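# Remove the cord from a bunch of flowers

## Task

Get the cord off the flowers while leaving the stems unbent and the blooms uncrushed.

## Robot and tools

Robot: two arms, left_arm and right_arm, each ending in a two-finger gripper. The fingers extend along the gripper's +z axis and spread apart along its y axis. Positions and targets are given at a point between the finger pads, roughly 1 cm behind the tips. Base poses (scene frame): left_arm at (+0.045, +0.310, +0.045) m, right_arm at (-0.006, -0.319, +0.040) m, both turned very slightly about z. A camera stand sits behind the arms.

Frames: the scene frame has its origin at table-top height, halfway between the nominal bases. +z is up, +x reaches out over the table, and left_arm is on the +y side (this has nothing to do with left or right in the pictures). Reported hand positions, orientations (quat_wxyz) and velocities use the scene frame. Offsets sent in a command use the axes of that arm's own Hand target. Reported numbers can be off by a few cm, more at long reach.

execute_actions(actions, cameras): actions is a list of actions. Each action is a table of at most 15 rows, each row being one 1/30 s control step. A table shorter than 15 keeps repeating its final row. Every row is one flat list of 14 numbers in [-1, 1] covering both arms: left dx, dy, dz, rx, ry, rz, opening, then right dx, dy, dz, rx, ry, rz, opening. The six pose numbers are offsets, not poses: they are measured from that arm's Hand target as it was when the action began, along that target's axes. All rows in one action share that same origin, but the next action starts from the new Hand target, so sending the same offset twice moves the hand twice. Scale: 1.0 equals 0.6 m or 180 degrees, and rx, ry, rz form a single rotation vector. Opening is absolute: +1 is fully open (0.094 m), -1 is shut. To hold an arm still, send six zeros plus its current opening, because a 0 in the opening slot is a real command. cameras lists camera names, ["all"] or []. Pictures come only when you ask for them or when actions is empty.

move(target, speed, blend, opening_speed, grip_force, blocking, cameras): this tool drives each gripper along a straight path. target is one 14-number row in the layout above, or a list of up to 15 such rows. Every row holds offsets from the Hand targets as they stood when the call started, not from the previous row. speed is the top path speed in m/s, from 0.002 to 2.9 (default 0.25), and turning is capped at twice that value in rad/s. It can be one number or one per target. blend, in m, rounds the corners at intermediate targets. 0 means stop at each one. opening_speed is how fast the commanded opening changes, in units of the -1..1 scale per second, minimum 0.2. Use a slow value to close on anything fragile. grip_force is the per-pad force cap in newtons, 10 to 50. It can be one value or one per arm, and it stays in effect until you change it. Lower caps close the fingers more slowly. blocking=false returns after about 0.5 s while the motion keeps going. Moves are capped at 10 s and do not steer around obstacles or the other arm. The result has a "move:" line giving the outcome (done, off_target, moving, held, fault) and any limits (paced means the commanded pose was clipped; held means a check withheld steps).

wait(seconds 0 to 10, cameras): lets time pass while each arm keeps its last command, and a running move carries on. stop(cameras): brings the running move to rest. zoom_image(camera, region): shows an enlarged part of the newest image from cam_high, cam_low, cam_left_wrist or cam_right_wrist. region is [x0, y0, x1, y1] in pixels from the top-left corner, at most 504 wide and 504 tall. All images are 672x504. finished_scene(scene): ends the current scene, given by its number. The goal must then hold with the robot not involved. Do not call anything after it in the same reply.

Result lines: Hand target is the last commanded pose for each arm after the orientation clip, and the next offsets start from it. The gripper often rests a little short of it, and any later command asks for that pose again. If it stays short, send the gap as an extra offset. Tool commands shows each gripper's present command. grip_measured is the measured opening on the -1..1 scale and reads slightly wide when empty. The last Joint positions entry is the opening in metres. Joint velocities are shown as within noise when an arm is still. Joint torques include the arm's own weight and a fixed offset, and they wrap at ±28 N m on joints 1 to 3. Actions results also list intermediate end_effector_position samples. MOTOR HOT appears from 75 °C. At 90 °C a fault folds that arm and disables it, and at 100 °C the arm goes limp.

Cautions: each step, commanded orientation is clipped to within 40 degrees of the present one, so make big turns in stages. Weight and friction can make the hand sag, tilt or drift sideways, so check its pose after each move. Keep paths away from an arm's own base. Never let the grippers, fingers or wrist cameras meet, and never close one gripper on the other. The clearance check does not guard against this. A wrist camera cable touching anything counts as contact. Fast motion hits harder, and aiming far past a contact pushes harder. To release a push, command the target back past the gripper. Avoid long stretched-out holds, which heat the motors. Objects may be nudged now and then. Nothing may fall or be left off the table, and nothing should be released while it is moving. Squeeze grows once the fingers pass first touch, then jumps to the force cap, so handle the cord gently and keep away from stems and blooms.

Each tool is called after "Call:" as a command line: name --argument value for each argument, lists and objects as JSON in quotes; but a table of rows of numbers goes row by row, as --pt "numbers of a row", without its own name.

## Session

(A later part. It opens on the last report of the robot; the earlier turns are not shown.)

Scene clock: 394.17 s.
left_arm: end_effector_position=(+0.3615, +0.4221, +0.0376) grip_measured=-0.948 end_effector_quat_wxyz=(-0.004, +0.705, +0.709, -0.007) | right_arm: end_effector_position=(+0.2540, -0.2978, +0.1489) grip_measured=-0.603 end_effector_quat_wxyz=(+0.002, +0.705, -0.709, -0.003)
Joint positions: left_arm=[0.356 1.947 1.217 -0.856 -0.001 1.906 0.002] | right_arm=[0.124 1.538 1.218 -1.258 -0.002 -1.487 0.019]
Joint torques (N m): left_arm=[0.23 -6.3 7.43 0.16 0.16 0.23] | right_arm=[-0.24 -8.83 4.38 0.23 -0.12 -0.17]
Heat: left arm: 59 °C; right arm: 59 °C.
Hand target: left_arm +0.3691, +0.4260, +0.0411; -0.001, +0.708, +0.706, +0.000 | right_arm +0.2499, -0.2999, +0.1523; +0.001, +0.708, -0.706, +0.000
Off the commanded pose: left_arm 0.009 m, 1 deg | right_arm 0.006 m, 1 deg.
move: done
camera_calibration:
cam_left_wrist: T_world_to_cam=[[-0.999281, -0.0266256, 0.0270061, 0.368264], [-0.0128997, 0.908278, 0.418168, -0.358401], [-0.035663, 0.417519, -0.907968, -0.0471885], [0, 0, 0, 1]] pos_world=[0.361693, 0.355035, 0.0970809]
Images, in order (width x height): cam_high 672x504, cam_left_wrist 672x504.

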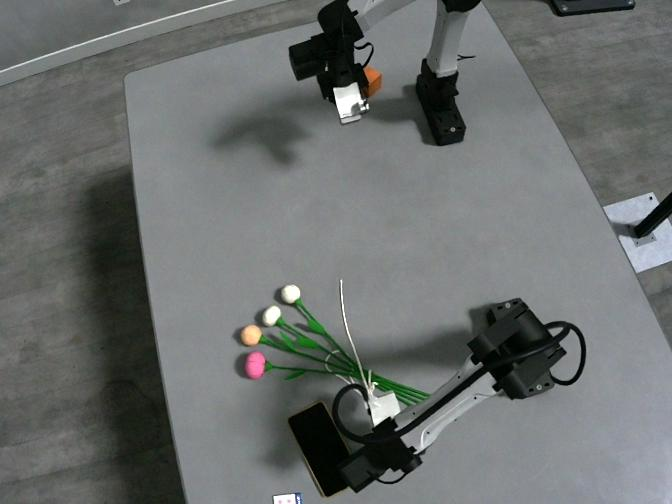

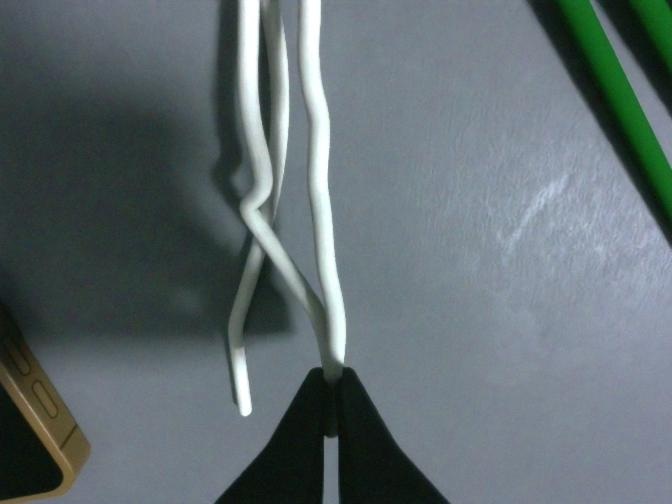

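Call:
move --pt "0 0 0.03 0 0 0 -1 0 0 0 0 0 0 -0.6" --pt "0 0 0.03 0 0 0 -0.6 0 0 0 0 0 0 -0.6" --pt "0 0 -0.2 0 0 0 -0.6 0 0 0 0 0 0 -0.6" --pt "0.05 -0.1 -0.2 0 0 0 -0.6 0 0 0 0 0 0 -0.6" --speed 0.2 --cameras '["cam_high","cam_left_wrist"]'

Call:
zoom_image --camera "cam_high" --region '[230, 270, 450, 440]'

Call:
zoom_image --camera "cam_left_wrist" --region '[200, 0, 440, 180]'

Scene clock: 404.27 s.
left_arm: end_effector_position=(+0.3087, +0.4550, +0.1533) grip_measured=-0.602 end_effector_quat_wxyz=(-0.006, +0.704, +0.710, -0.018) | right_arm: end_effector_position=(+0.2540, -0.2978, +0.1489) grip_measured=-0.603 end_effector_quat_wxyz=(+0.002, +0.705, -0.709, -0.003)
Joint positions: left_arm=[0.518 1.719 1.405 -1.295 -0.001 2.066 0.019] | right_arm=[0.124 1.538 1.218 -1.258 -0.002 -1.487 0.019]
Joint torques (N m): left_arm=[0.29 -8.31 4.94 0.25 0.16 0.19] | right_arm=[-0.28 -8.88 4.38 0.23 -0.12 -0.16]
Heat: left arm: 58 °C; right arm: 58 °C.
Hand target: left_arm +0.3093, +0.4561, +0.1611; -0.001, +0.708, +0.706, +0.000 | right_arm +0.2499, -0.2999, +0.1523; +0.001, +0.708, -0.706, +0.000
Off the commanded pose: left_arm 0.008 m, 2 deg | right_arm 0.006 m, 1 deg.
move: done
camera_calibration:
cam_left_wrist: T_world_to_cam=[[-0.998511, -0.0276997, 0.0470019, 0.310457], [-0.00621778, 0.913686, 0.406373, -0.440113], [-0.0542013, 0.405475, -0.912498, 0.0541462], [0, 0, 0, 1]] pos_world=[0.310193, 0.38877, 0.213666]
Images, in order (width x height): cam_high 672x504, cam_left_wrist 672x504.

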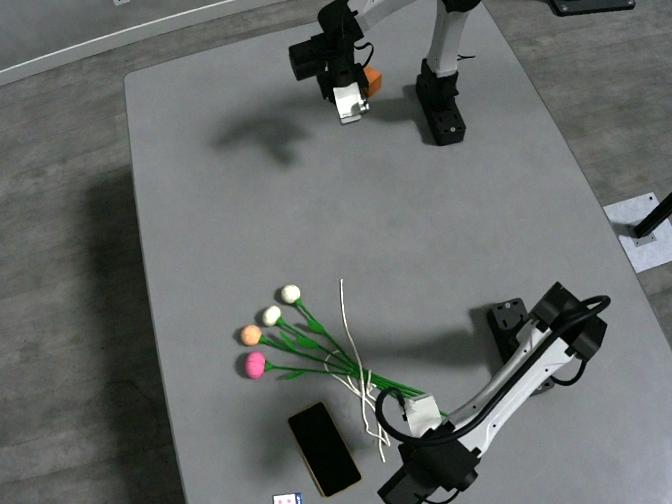

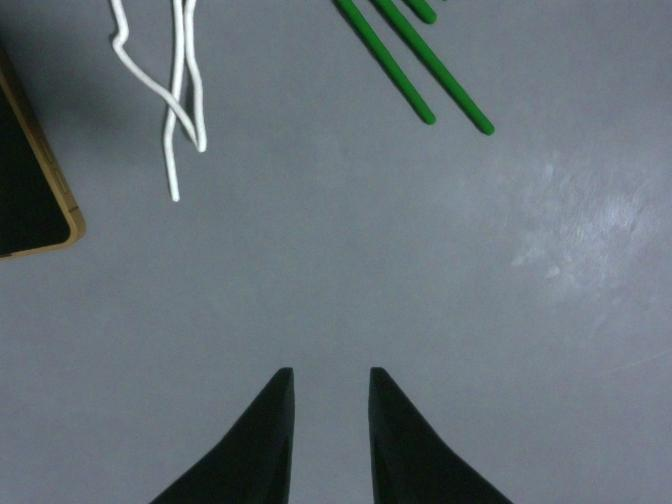

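Scaled by 2.291 from the camera's 672x504 image, which has a finer 960x720 frame.

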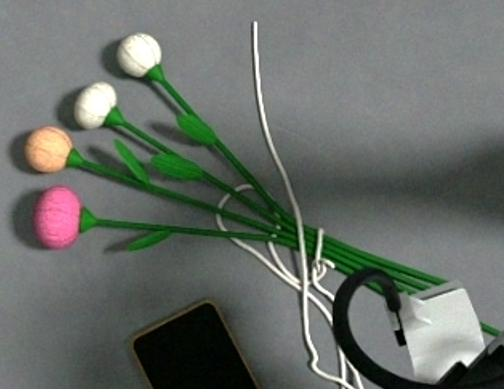

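Scaled by 2.100 from the camera's 672x504 image, which has a finer 960x720 frame.

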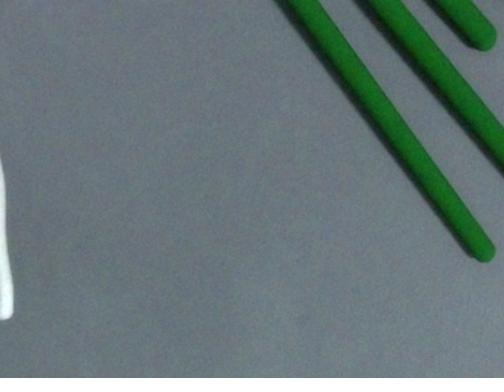

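Call:
move --target '[-0.17,0.12,0,0,0,0,-0.6,0,0,0,0,0,0,-0.6]' --cameras '["cam_left_wrist"]'

Call:
zoom_image --camera "cam_left_wrist" --region '[230, 0, 480, 250]'

Scene clock: 412.90 s.
left_arm: end_effector_position=(+0.3753, +0.3528, +0.1556) grip_measured=-0.602 end_effector_quat_wxyz=(-0.005, +0.710, +0.704, -0.005) | right_arm: end_effector_position=(+0.2540, -0.2978, +0.1489) grip_measured=-0.603 end_effector_quat_wxyz=(+0.002, +0.705, -0.709, -0.003)
Joint positions: left_arm=[0.144 1.818 1.534 -1.301 -0.001 1.709 0.019] | right_arm=[0.124 1.538 1.218 -1.258 -0.002 -1.487 0.019]
Joint torques (N m): left_arm=[0.23 -6.01 8.29 0.11 0.18 0.06] | right_arm=[-0.27 -8.85 4.37 0.23 -0.12 -0.17]
Heat: left arm: 57 °C; right arm: 57 °C.
Hand target: left_arm +0.3810, +0.3538, +0.1610; -0.001, +0.708, +0.706, +0.000 | right_arm +0.2499, -0.2999, +0.1523; +0.001, +0.708, -0.706, +0.000
Off the commanded pose: left_arm 0.008 m, 1 deg | right_arm 0.006 m, 1 deg.
move: done
camera_calibration:
cam_left_wrist: T_world_to_cam=[[-0.999581, -0.0118061, 0.0264413, 0.372072], [0.000443403, 0.906765, 0.421635, -0.349627], [-0.028954, 0.42147, -0.90638, 0.0853006], [0, 0, 0, 1]] pos_world=[0.374541, 0.285471, 0.214892]
Images, in order (width x height): cam_left_wrist 672x504.

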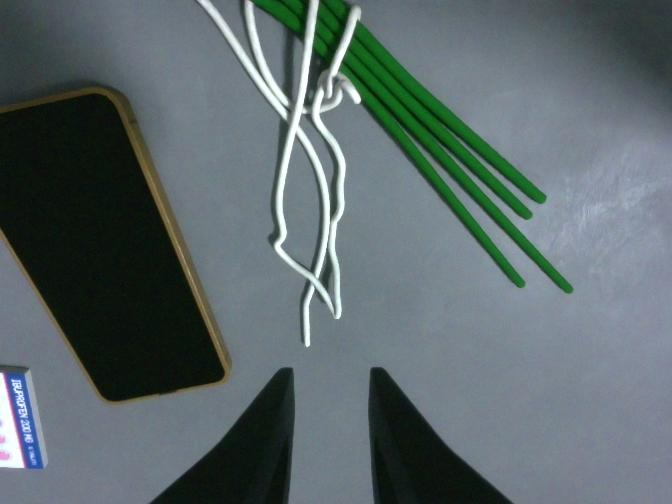

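Scaled by 2.016 from the camera's 672x504 image, which has a finer 960x720 frame.

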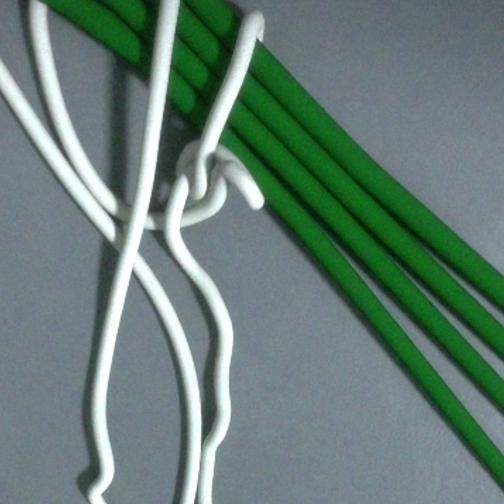

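Call:
move --target '[-0.115,-0.018,0.225,0,0,0,-0.6,0,0,0,0,0,0,-0.6]' --speed 0.12 --cameras '["cam_left_wrist"]'

Call:
zoom_image --camera "cam_left_wrist" --region '[200, 270, 460, 470]'

Scene clock: 436.07 s.
left_arm: end_effector_position=(+0.3675, +0.2865, +0.0284) grip_measured=-0.602 end_effector_quat_wxyz=(-0.004, +0.708, +0.706, -0.003) | right_arm: end_effector_position=(+0.2540, -0.2978, +0.1489) grip_measured=-0.603 end_effector_quat_wxyz=(+0.002, +0.705, -0.709, -0.003)
Joint positions: left_arm=[-0.057 1.918 1.133 -0.796 -0.001 1.502 0.019] | right_arm=[0.124 1.538 1.218 -1.258 -0.002 -1.487 0.019]
Joint torques (N m): left_arm=[-0.23 -6.17 4.57 0.38 0.18 0.14] | right_arm=[-0.25 -8.85 4.37 0.23 -0.13 -0.16]
Heat: left arm: 56 °C; right arm: 56 °C.
Hand target: left_arm +0.3700, +0.2850, +0.0260; -0.001, +0.708, +0.706, +0.000 | right_arm +0.2499, -0.2999, +0.1523; +0.001, +0.708, -0.706, +0.000
Off the commanded pose: left_arm 0.004 m, 1 deg | right_arm 0.006 m, 1 deg.
move: done
camera_calibration:
cam_left_wrist: T_world_to_cam=[[-0.999625, -0.0167968, 0.0216309, 0.3684], [-0.0060415, 0.905624, 0.424038, -0.233378], [-0.026712, 0.423748, -0.905386, -0.00386327], [0, 0, 0, 1]] pos_world=[0.366749, 0.219178, 0.0874946]
Images, in order (width x height): cam_left_wrist 672x504.

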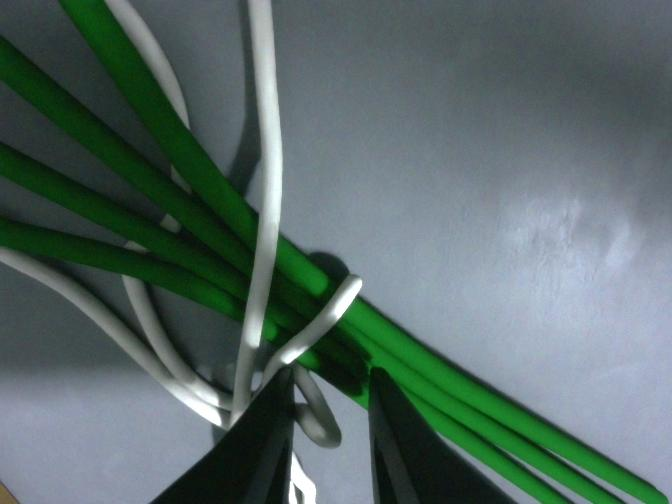

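Scaled by 1.938 from the camera's 672x504 image, which has a finer 960x720 frame.

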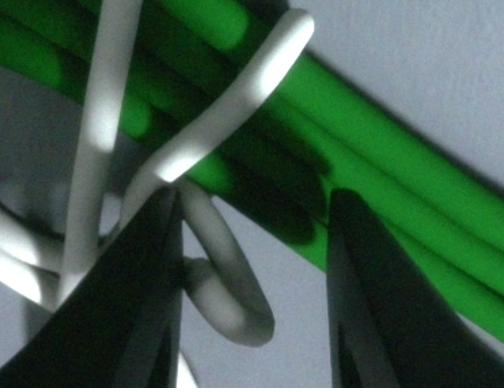

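Call:
move --pt "0 0 -0.07 0 0 0 -0.6 0 0 0 0 0 0 -0.6" --pt "-0.016 0.012 0.002 0 0 0 -0.6 0 0 0 0 0 0 -0.6" --pt "-0.016 0.012 0.002 0 0 0 -1 0 0 0 0 0 0 -0.6" --speed 0.1 --opening_speed 0.6 --cameras '["cam_left_wrist"]'

Call:
zoom_image --camera "cam_left_wrist" --region '[200, 270, 460, 470]'

Scene clock: 451.47 s.
left_arm: end_effector_position=(+0.3748, +0.2774, +0.0263) grip_measured=-0.951 end_effector_quat_wxyz=(-0.004, +0.708, +0.706, -0.002) | right_arm: end_effector_position=(+0.2540, -0.2978, +0.1489) grip_measured=-0.603 end_effector_quat_wxyz=(+0.002, +0.705, -0.709, -0.003)
Joint positions: left_arm=[-0.083 1.949 1.168 -0.8 -0.001 1.475 0.002] | right_arm=[0.124 1.538 1.218 -1.258 -0.002 -1.487 0.019]
Joint torques (N m): left_arm=[-0.35 -6.53 4.72 0.37 0.18 0.06] | right_arm=[-0.24 -8.88 4.4 0.22 -0.13 -0.16]
Heat: left arm: 55 °C; right arm: 56 °C.
Hand target: left_arm +0.3772, +0.2754, +0.0247; -0.001, +0.708, +0.706, +0.000 | right_arm +0.2499, -0.2999, +0.1523; +0.001, +0.708, -0.706, +0.000
Off the commanded pose: left_arm 0.003 m, 1 deg | right_arm 0.006 m, 1 deg.
move: done
camera_calibration:
cam_left_wrist: T_world_to_cam=[[-0.999599, -0.018323, 0.0215664, 0.376], [-0.00744488, 0.905509, 0.424261, -0.223581], [-0.0273023, 0.423931, -0.905283, -0.00149402], [0, 0, 0, 1]] pos_world=[0.374144, 0.209978, 0.0853953]
Images, in order (width x height): cam_left_wrist 672x504.

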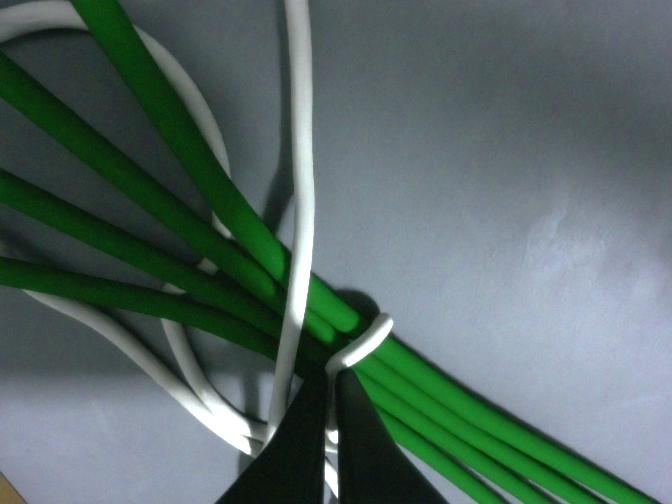

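Scaled by 1.938 from the camera's 672x504 image, which has a finer 960x720 frame.

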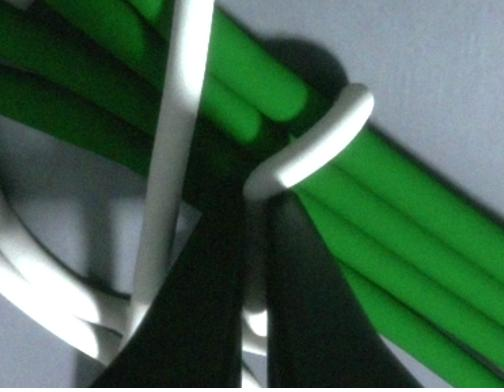

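Single cord gripped. Pull up.

Call:
move --pt "0 0 -0.2 0 0 0 -1 0 0 0 0 0 0 -0.6" --speed 0.06 --cameras '["cam_left_wrist","cam_low","cam_high"]'

Call:
zoom_image --camera "cam_low" --region '[300, 180, 480, 310]'

Scene clock: 458.00 s.
left_arm: end_effector_position=(+0.3698, +0.2779, +0.1239) grip_measured=-0.953 end_effector_quat_wxyz=(-0.025, +0.707, +0.706, -0.020) | right_arm: end_effector_position=(+0.2540, -0.2978, +0.1489) grip_measured=-0.603 end_effector_quat_wxyz=(+0.002, +0.705, -0.709, -0.003)
Joint positions: left_arm=[-0.083 1.851 1.448 -1.231 -0.001 1.475 0.002] | right_arm=[0.124 1.538 1.218 -1.258 -0.002 -1.487 0.019]
Joint torques (N m): left_arm=[-0.34 -9.94 8.08 0.02 0.19 0.06] | right_arm=[-0.31 -8.85 4.38 0.23 -0.12 -0.16]
Heat: left arm: 55 °C; right arm: 55 °C.
Hand target: left_arm +0.3773, +0.2752, +0.1447; -0.001, +0.708, +0.706, +0.000 | right_arm +0.2499, -0.2999, +0.1523; +0.001, +0.708, -0.706, +0.000
Off the commanded pose: left_arm 0.022 m, 4 deg | right_arm 0.006 m, 1 deg.
move: off_target (left_arm)
camera_calibration:
cam_left_wrist: T_world_to_cam=[[-0.997018, -0.0186143, 0.0748964, 0.361515], [0.0153462, 0.903277, 0.428783, -0.273783], [-0.0756337, 0.428653, -0.900298, 0.102481], [0, 0, 0, 1]] pos_world=[0.372389, 0.210102, 0.18258]
Images, in order (width x height): cam_high 672x504, cam_low 672x504, cam_left_wrist 672x504.

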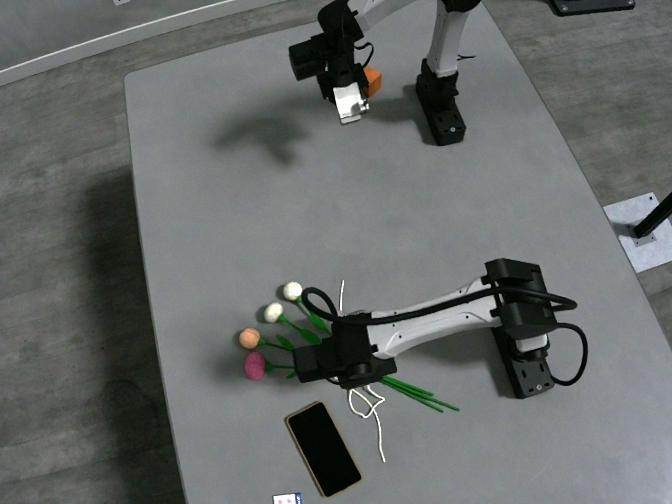

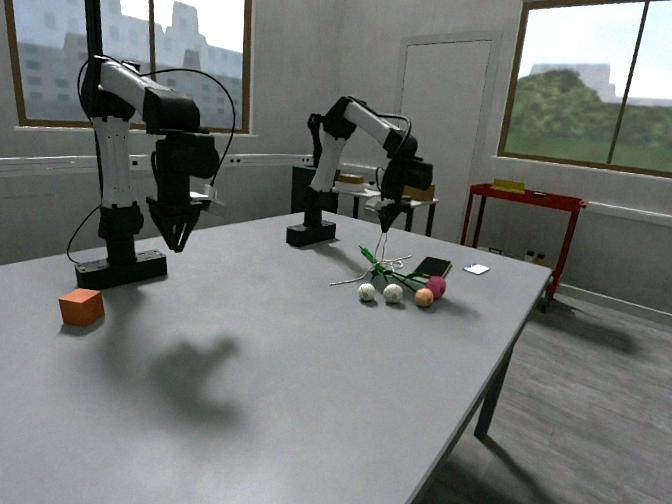

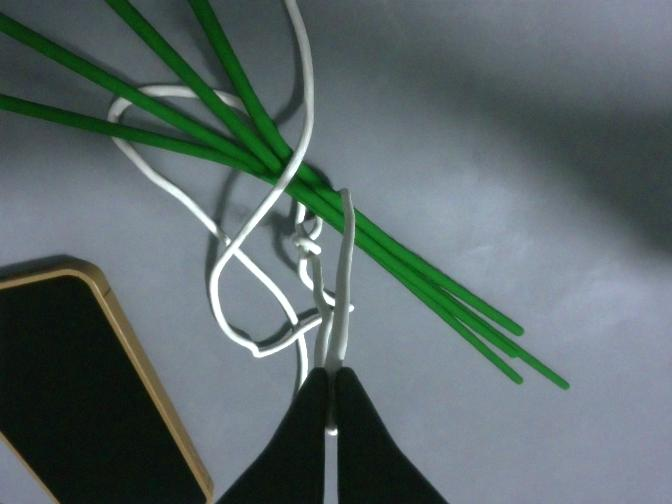

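Scaled by 2.800 from the camera's 672x504 image, which has a finer 960x720 frame.

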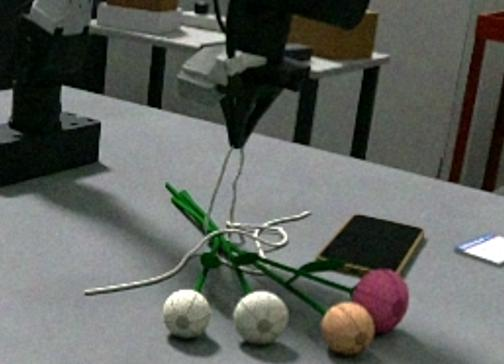

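Call:
move --pt "0 0.03 -0.22 0 0 0 -1 0 0 0 0 0 0 -0.6" --speed 0.08 --cameras '["cam_left_wrist","cam_low"]'

Call:
zoom_image --camera "cam_low" --region '[300, 150, 480, 310]'

Scene clock: 464.73 s.
left_arm: end_effector_position=(+0.3960, +0.2753, +0.2566) grip_measured=-0.953 end_effector_quat_wxyz=(+0.048, +0.706, +0.705, +0.041) | right_arm: end_effector_position=(+0.2540, -0.2978, +0.1489) grip_measured=-0.603 end_effector_quat_wxyz=(+0.002, +0.705, -0.709, -0.003)
Joint positions: left_arm=[-0.083 1.819 1.936 -1.561 -0.001 1.475 0.002] | right_arm=[0.124 1.538 1.218 -1.258 -0.002 -1.487 0.019]
Joint torques (N m): left_arm=[0.09 -9.16 7.91 0.41 0.19 0.1] | right_arm=[-0.31 -8.85 4.33 0.23 -0.12 -0.15]
Heat: left arm: 57 °C; right arm: 55 °C.
Hand target: left_arm +0.3953, +0.2750, +0.2767; -0.001, +0.708, +0.706, +0.000 | right_arm +0.2499, -0.2999, +0.1523; +0.001, +0.708, -0.706, +0.000
Off the commanded pose: left_arm 0.020 m, 7 deg | right_arm 0.006 m, 1 deg.
joint sent to its limit (left arm) — joint 4 (wrist pitch), lower limit. The joint targets are off in orientation, not in position.
move: off_target (left_arm)
camera_calibration:
cam_left_wrist: T_world_to_cam=[[-0.993364, -0.0189312, -0.113445, 0.424629], [-0.0638724, 0.91108, 0.407251, -0.294077], [0.0956481, 0.411794, -0.906243, 0.16332], [0, 0, 0, 1]] pos_world=[0.387407, 0.208712, 0.315943]
Images, in order (width x height): cam_low 672x504, cam_left_wrist 672x504.

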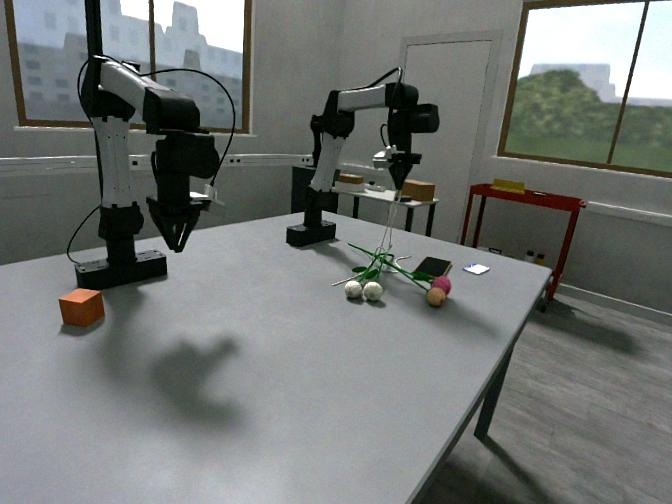

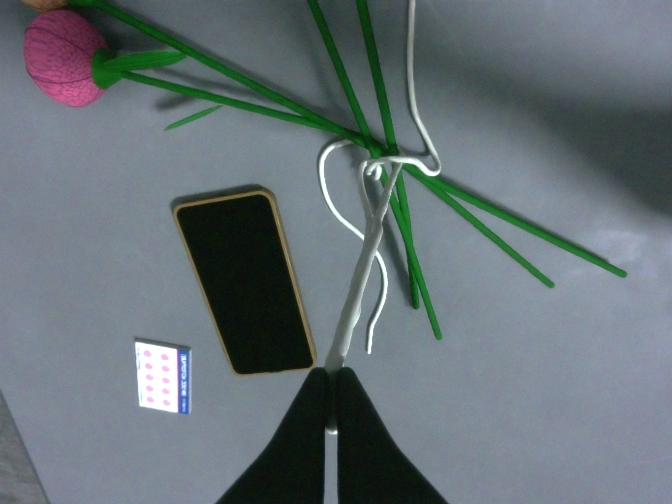

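Scaled by 2.800 from the camera's 672x504 image, which has a finer 960x720 frame.

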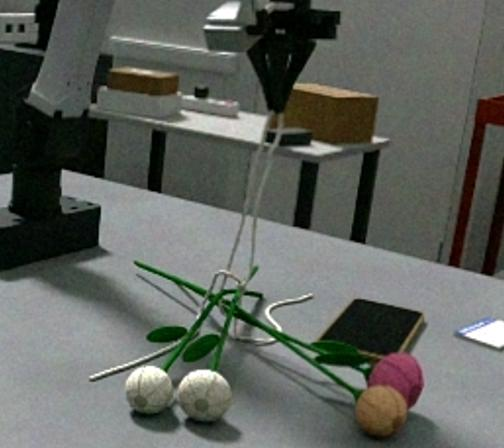

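Call:
move --pt "0 0.06 -0.2 0 0 0 -1 0 0 0 0 0 0 -0.6" --speed 0.08 --cameras '["cam_left_wrist","cam_low","cam_high"]'

Call:
zoom_image --camera "cam_low" --region '[300, 150, 480, 310]'

Scene clock: 472.70 s.
left_arm: end_effector_position=(+0.4320, +0.2728, +0.3855) grip_measured=-0.953 end_effector_quat_wxyz=(+0.212, +0.679, +0.680, +0.176) | right_arm: end_effector_position=(+0.2540, -0.2978, +0.1489) grip_measured=-0.603 end_effector_quat_wxyz=(+0.002, +0.705, -0.709, -0.003)
Joint positions: left_arm=[-0.081 1.802 2.358 -1.568 -0.001 1.475 0.002] | right_arm=[0.124 1.538 1.218 -1.258 -0.002 -1.487 0.019]
Joint torques (N m): left_arm=[0.66 -6.19 7.04 1.2 0.19 0.16] | right_arm=[-0.28 -8.85 4.4 0.24 -0.12 -0.16]
Heat: left arm: 57 °C; right arm: 55 °C.
Hand target: left_arm +0.4314, +0.2749, +0.3967; -0.001, +0.708, +0.706, +0.000 | right_arm +0.2499, -0.2999, +0.1523; +0.001, +0.708, -0.706, +0.000
Off the commanded pose: left_arm 0.011 m, 32 deg | right_arm 0.006 m, 1 deg.
joint sent to its limit (left arm) — joint 4 (wrist pitch), lower limit. The joint targets are off in orientation, not in position.
move: off_target (left_arm)
camera_calibration:
cam_left_wrist: T_world_to_cam=[[-0.85586, -0.0347856, -0.516037, 0.574952], [-0.222077, 0.925796, 0.305913, -0.238573], [0.467104, 0.376419, -0.800077, 0.0859784], [0, 0, 0, 1]] pos_world=[0.398936, 0.208506, 0.438469]
Images, in order (width x height): cam_high 672x504, cam_low 672x504, cam_left_wrist 672x504.

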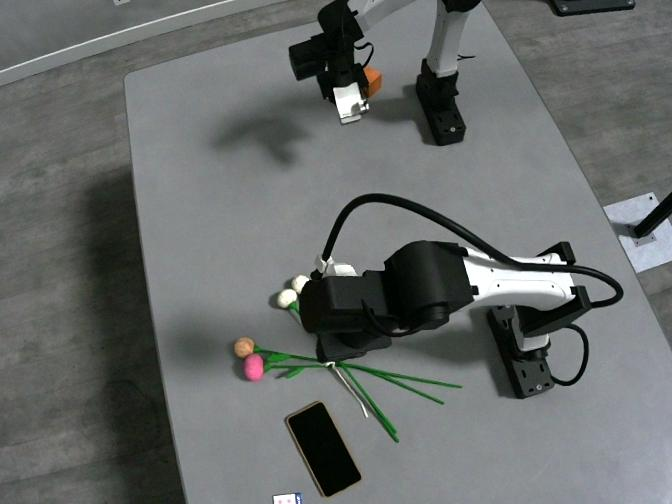

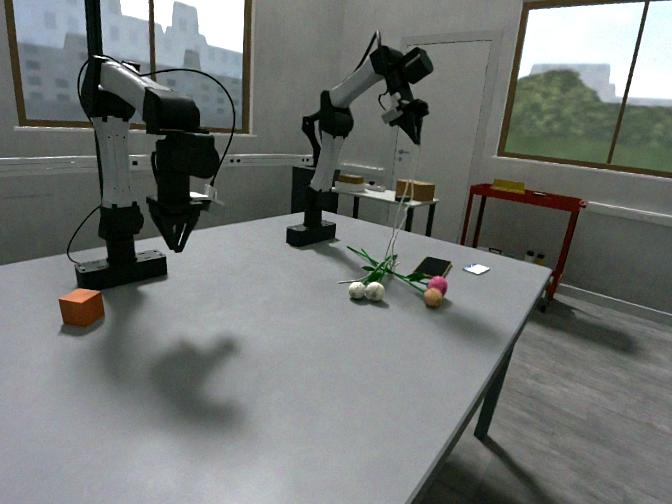

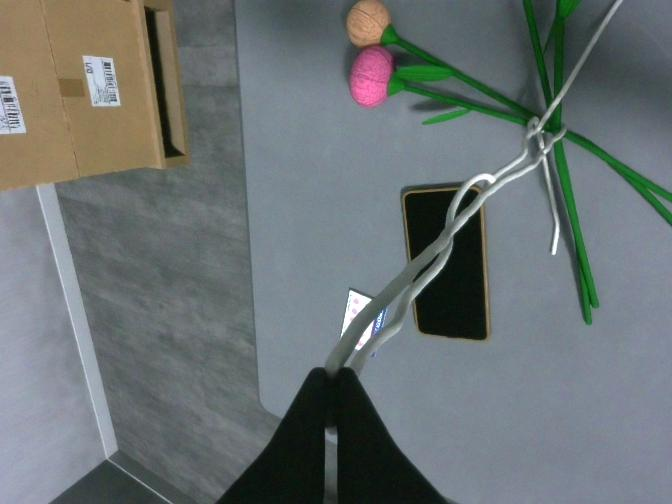

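Scaled by 2.800 from the camera's 672x504 image, which has a finer 960x720 frame.

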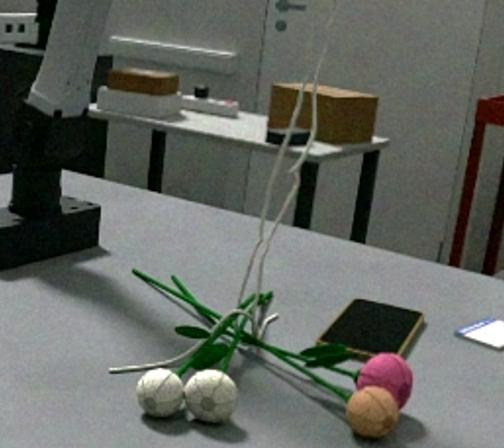

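Call:
move --pt "0 -0.02 -0.27 0 0 0 -1 0 0 0 0 0 0 -0.6" --speed 0.1 --cameras '["cam_left_wrist","cam_low","cam_high"]'

Call:
zoom_image --camera "cam_low" --region '[300, 150, 480, 310]'

Scene clock: 481.93 s.
left_arm: end_effector_position=(+0.4270, +0.2733, +0.5387) grip_measured=-0.953 end_effector_quat_wxyz=(+0.398, +0.605, +0.606, +0.329) | right_arm: end_effector_position=(+0.2540, -0.2978, +0.1489) grip_measured=-0.603 end_effector_quat_wxyz=(+0.002, +0.705, -0.709, -0.003)
Joint positions: left_arm=[-0.081 1.828 2.849 -1.505 -0.001 1.475 0.002] | right_arm=[0.124 1.538 1.218 -1.258 -0.002 -1.487 0.019]
Joint torques (N m): left_arm=[0.39 -6.23 4.67 2 0.16 0.1] | right_arm=[-0.31 -8.91 4.4 0.23 -0.11 -0.15]
Heat: left arm: 56 °C; right arm: 55 °C.
Hand target: left_arm +0.4195, +0.2747, +0.5588; +0.148, +0.694, +0.693, +0.123 | right_arm +0.2499, -0.2999, +0.1523; +0.001, +0.708, -0.706, +0.000
Off the commanded pose: left_arm 0.021 m, 62 deg; orientation clipped | right_arm 0.006 m, 1 deg.
elbow stopped short (left arm): the move would have taken joint 3 (elbow) straighter than the controller allows.
move: off_target (left_arm); limits=paced
camera_calibration:
cam_left_wrist: T_world_to_cam=[[-0.482053, -0.0705344, -0.873298, 0.692477], [-0.333566, 0.936463, 0.108489, -0.135989], [0.81016, 0.343601, -0.474952, -0.101863], [0, 0, 0, 1]] pos_world=[0.370974, 0.211192, 0.571112]
Images, in order (width x height): cam_high 672x504, cam_low 672x504, cam_left_wrist 672x504.

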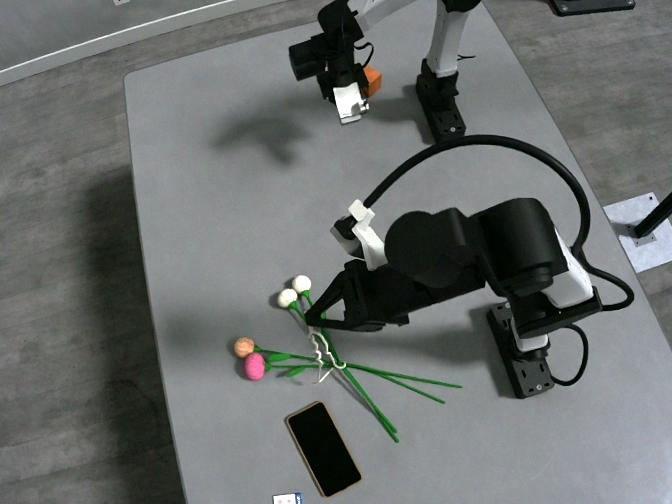

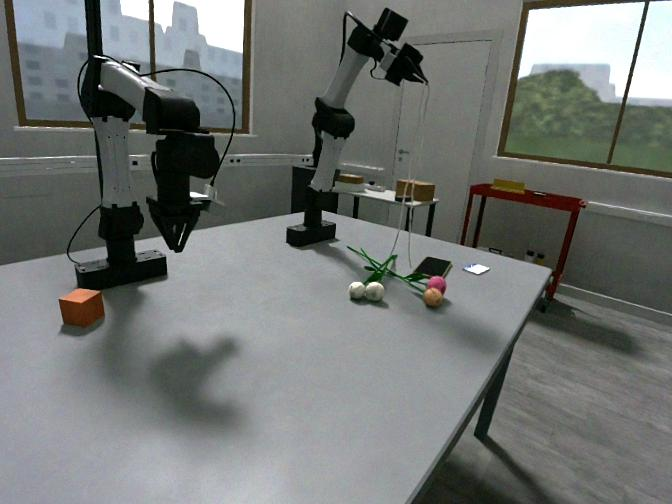

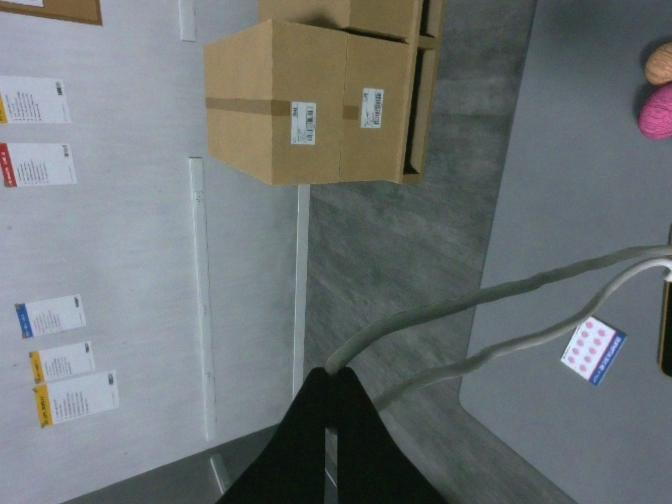

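Scaled by 2.800 from the camera's 672x504 image, which has a finer 960x720 frame.

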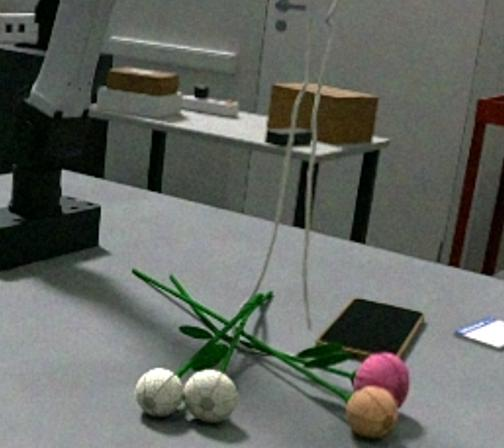

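Call:
move --pt "0.50 -0.14 0.03 0 0 -0.2 -1 0 0 0 0 0 0 -0.6" --pt "0.577 -0.418 0.70 0.124 0 -0.2 -1 0 0 0 0 0 0 -0.6" --speed 0.2 --blend 0.02 --cameras '["cam_low","cam_high"]'

Scene clock: 499.50 s.
left_arm: end_effector_position=(+0.3457, +0.6025, +0.0629) grip_measured=-0.953 end_effector_quat_wxyz=(+0.048, +0.454, +0.887, -0.071) | right_arm: end_effector_position=(+0.2540, -0.2978, +0.1489) grip_measured=-0.603 end_effector_quat_wxyz=(+0.002, +0.705, -0.709, -0.003)
Joint positions: left_arm=[0.841 2.314 1.894 -1.263 0.13 1.78 0.002] | right_arm=[0.124 1.538 1.218 -1.258 -0.002 -1.487 0.019]
Joint torques (N m): left_arm=[-0.46 -9.76 5.39 0.14 0.11 0.22] | right_arm=[-0.28 -8.85 4.42 0.22 -0.12 -0.16]
Heat: left arm: 55 °C; right arm: 54 °C.
Hand target: left_arm +0.3481, +0.6044, +0.0633; +0.044, +0.463, +0.883, -0.063 | right_arm +0.2499, -0.2999, +0.1523; +0.001, +0.708, -0.706, +0.000
Off the commanded pose: left_arm 0.003 m, 2 deg | right_arm 0.006 m, 1 deg.
elbow stopped short (left arm): the move would have taken joint 3 (elbow) straighter than the controller allows.
move: done
Images, in order (width x height): cam_high 672x504, cam_low 672x504.

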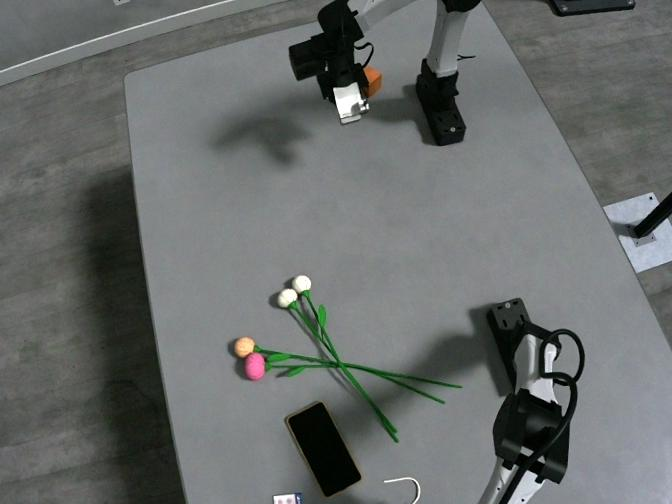

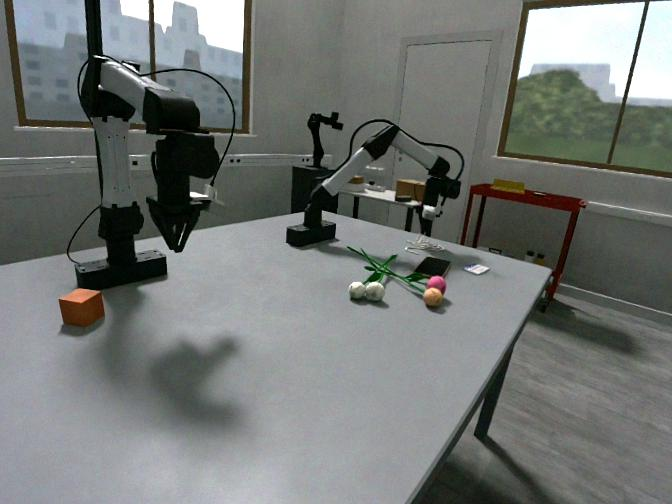

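Call:
move --pt "0 0 0.065 0 0 0 -1 0 0 0 0 0 0 -0.6" --pt "0 0 0.065 0 0 0 -0.4 0 0 0 0 0 0 -0.6" --pt "0 0 -0.1 0 0 0 -0.4 0 0 0 0 0 0 -0.6" --speed 0.12 --cameras '["cam_left_wrist","cam_low"]'

Scene clock: 507.47 s.
left_arm: end_effector_position=(+0.3471, +0.6072, +0.1135) grip_measured=-0.402 end_effector_quat_wxyz=(+0.046, +0.459, +0.884, -0.076) | right_arm: end_effector_position=(+0.2540, -0.2978, +0.1489) grip_measured=-0.603 end_effector_quat_wxyz=(+0.002, +0.705, -0.709, -0.003)
Joint positions: left_arm=[0.846 2.33 2.122 -1.487 0.129 1.796 0.028] | right_arm=[0.124 1.538 1.218 -1.258 -0.002 -1.487 0.019]
Joint torques (N m): left_arm=[0.61 -10.26 7.91 -0.04 0.13 0.22] | right_arm=[-0.31 -8.81 4.41 0.23 -0.12 -0.17]
Heat: left arm: 55 °C; right arm: 54 °C.
Hand target: left_arm +0.3470, +0.6135, +0.1227; +0.044, +0.463, +0.883, -0.063 | right_arm +0.2499, -0.2999, +0.1523; +0.001, +0.708, -0.706, +0.000
Off the commanded pose: left_arm 0.011 m, 2 deg | right_arm 0.006 m, 1 deg.
move: off_target (left_arm)
camera_calibration:
cam_left_wrist: T_world_to_cam=[[-0.806086, -0.58198, 0.107352, 0.617775], [-0.537397, 0.795814, 0.279077, -0.292382], [-0.247849, 0.167269, -0.954249, 0.174812], [0, 0, 0, 1]] pos_world=[0.384182, 0.562974, 0.182092]
Images, in order (width x height): cam_low 672x504, cam_left_wrist 672x504.

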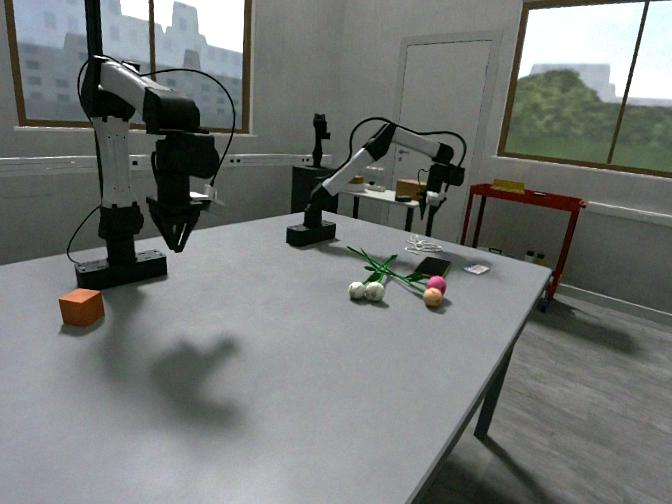

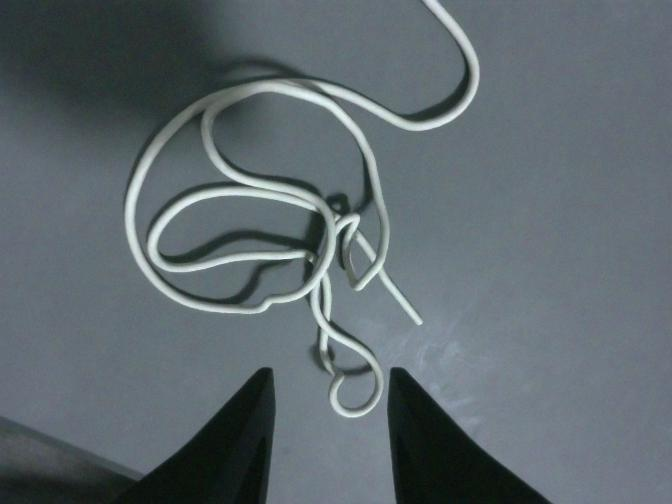

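Call:
finished_scene --scene 2

The scene is finished: the task was done.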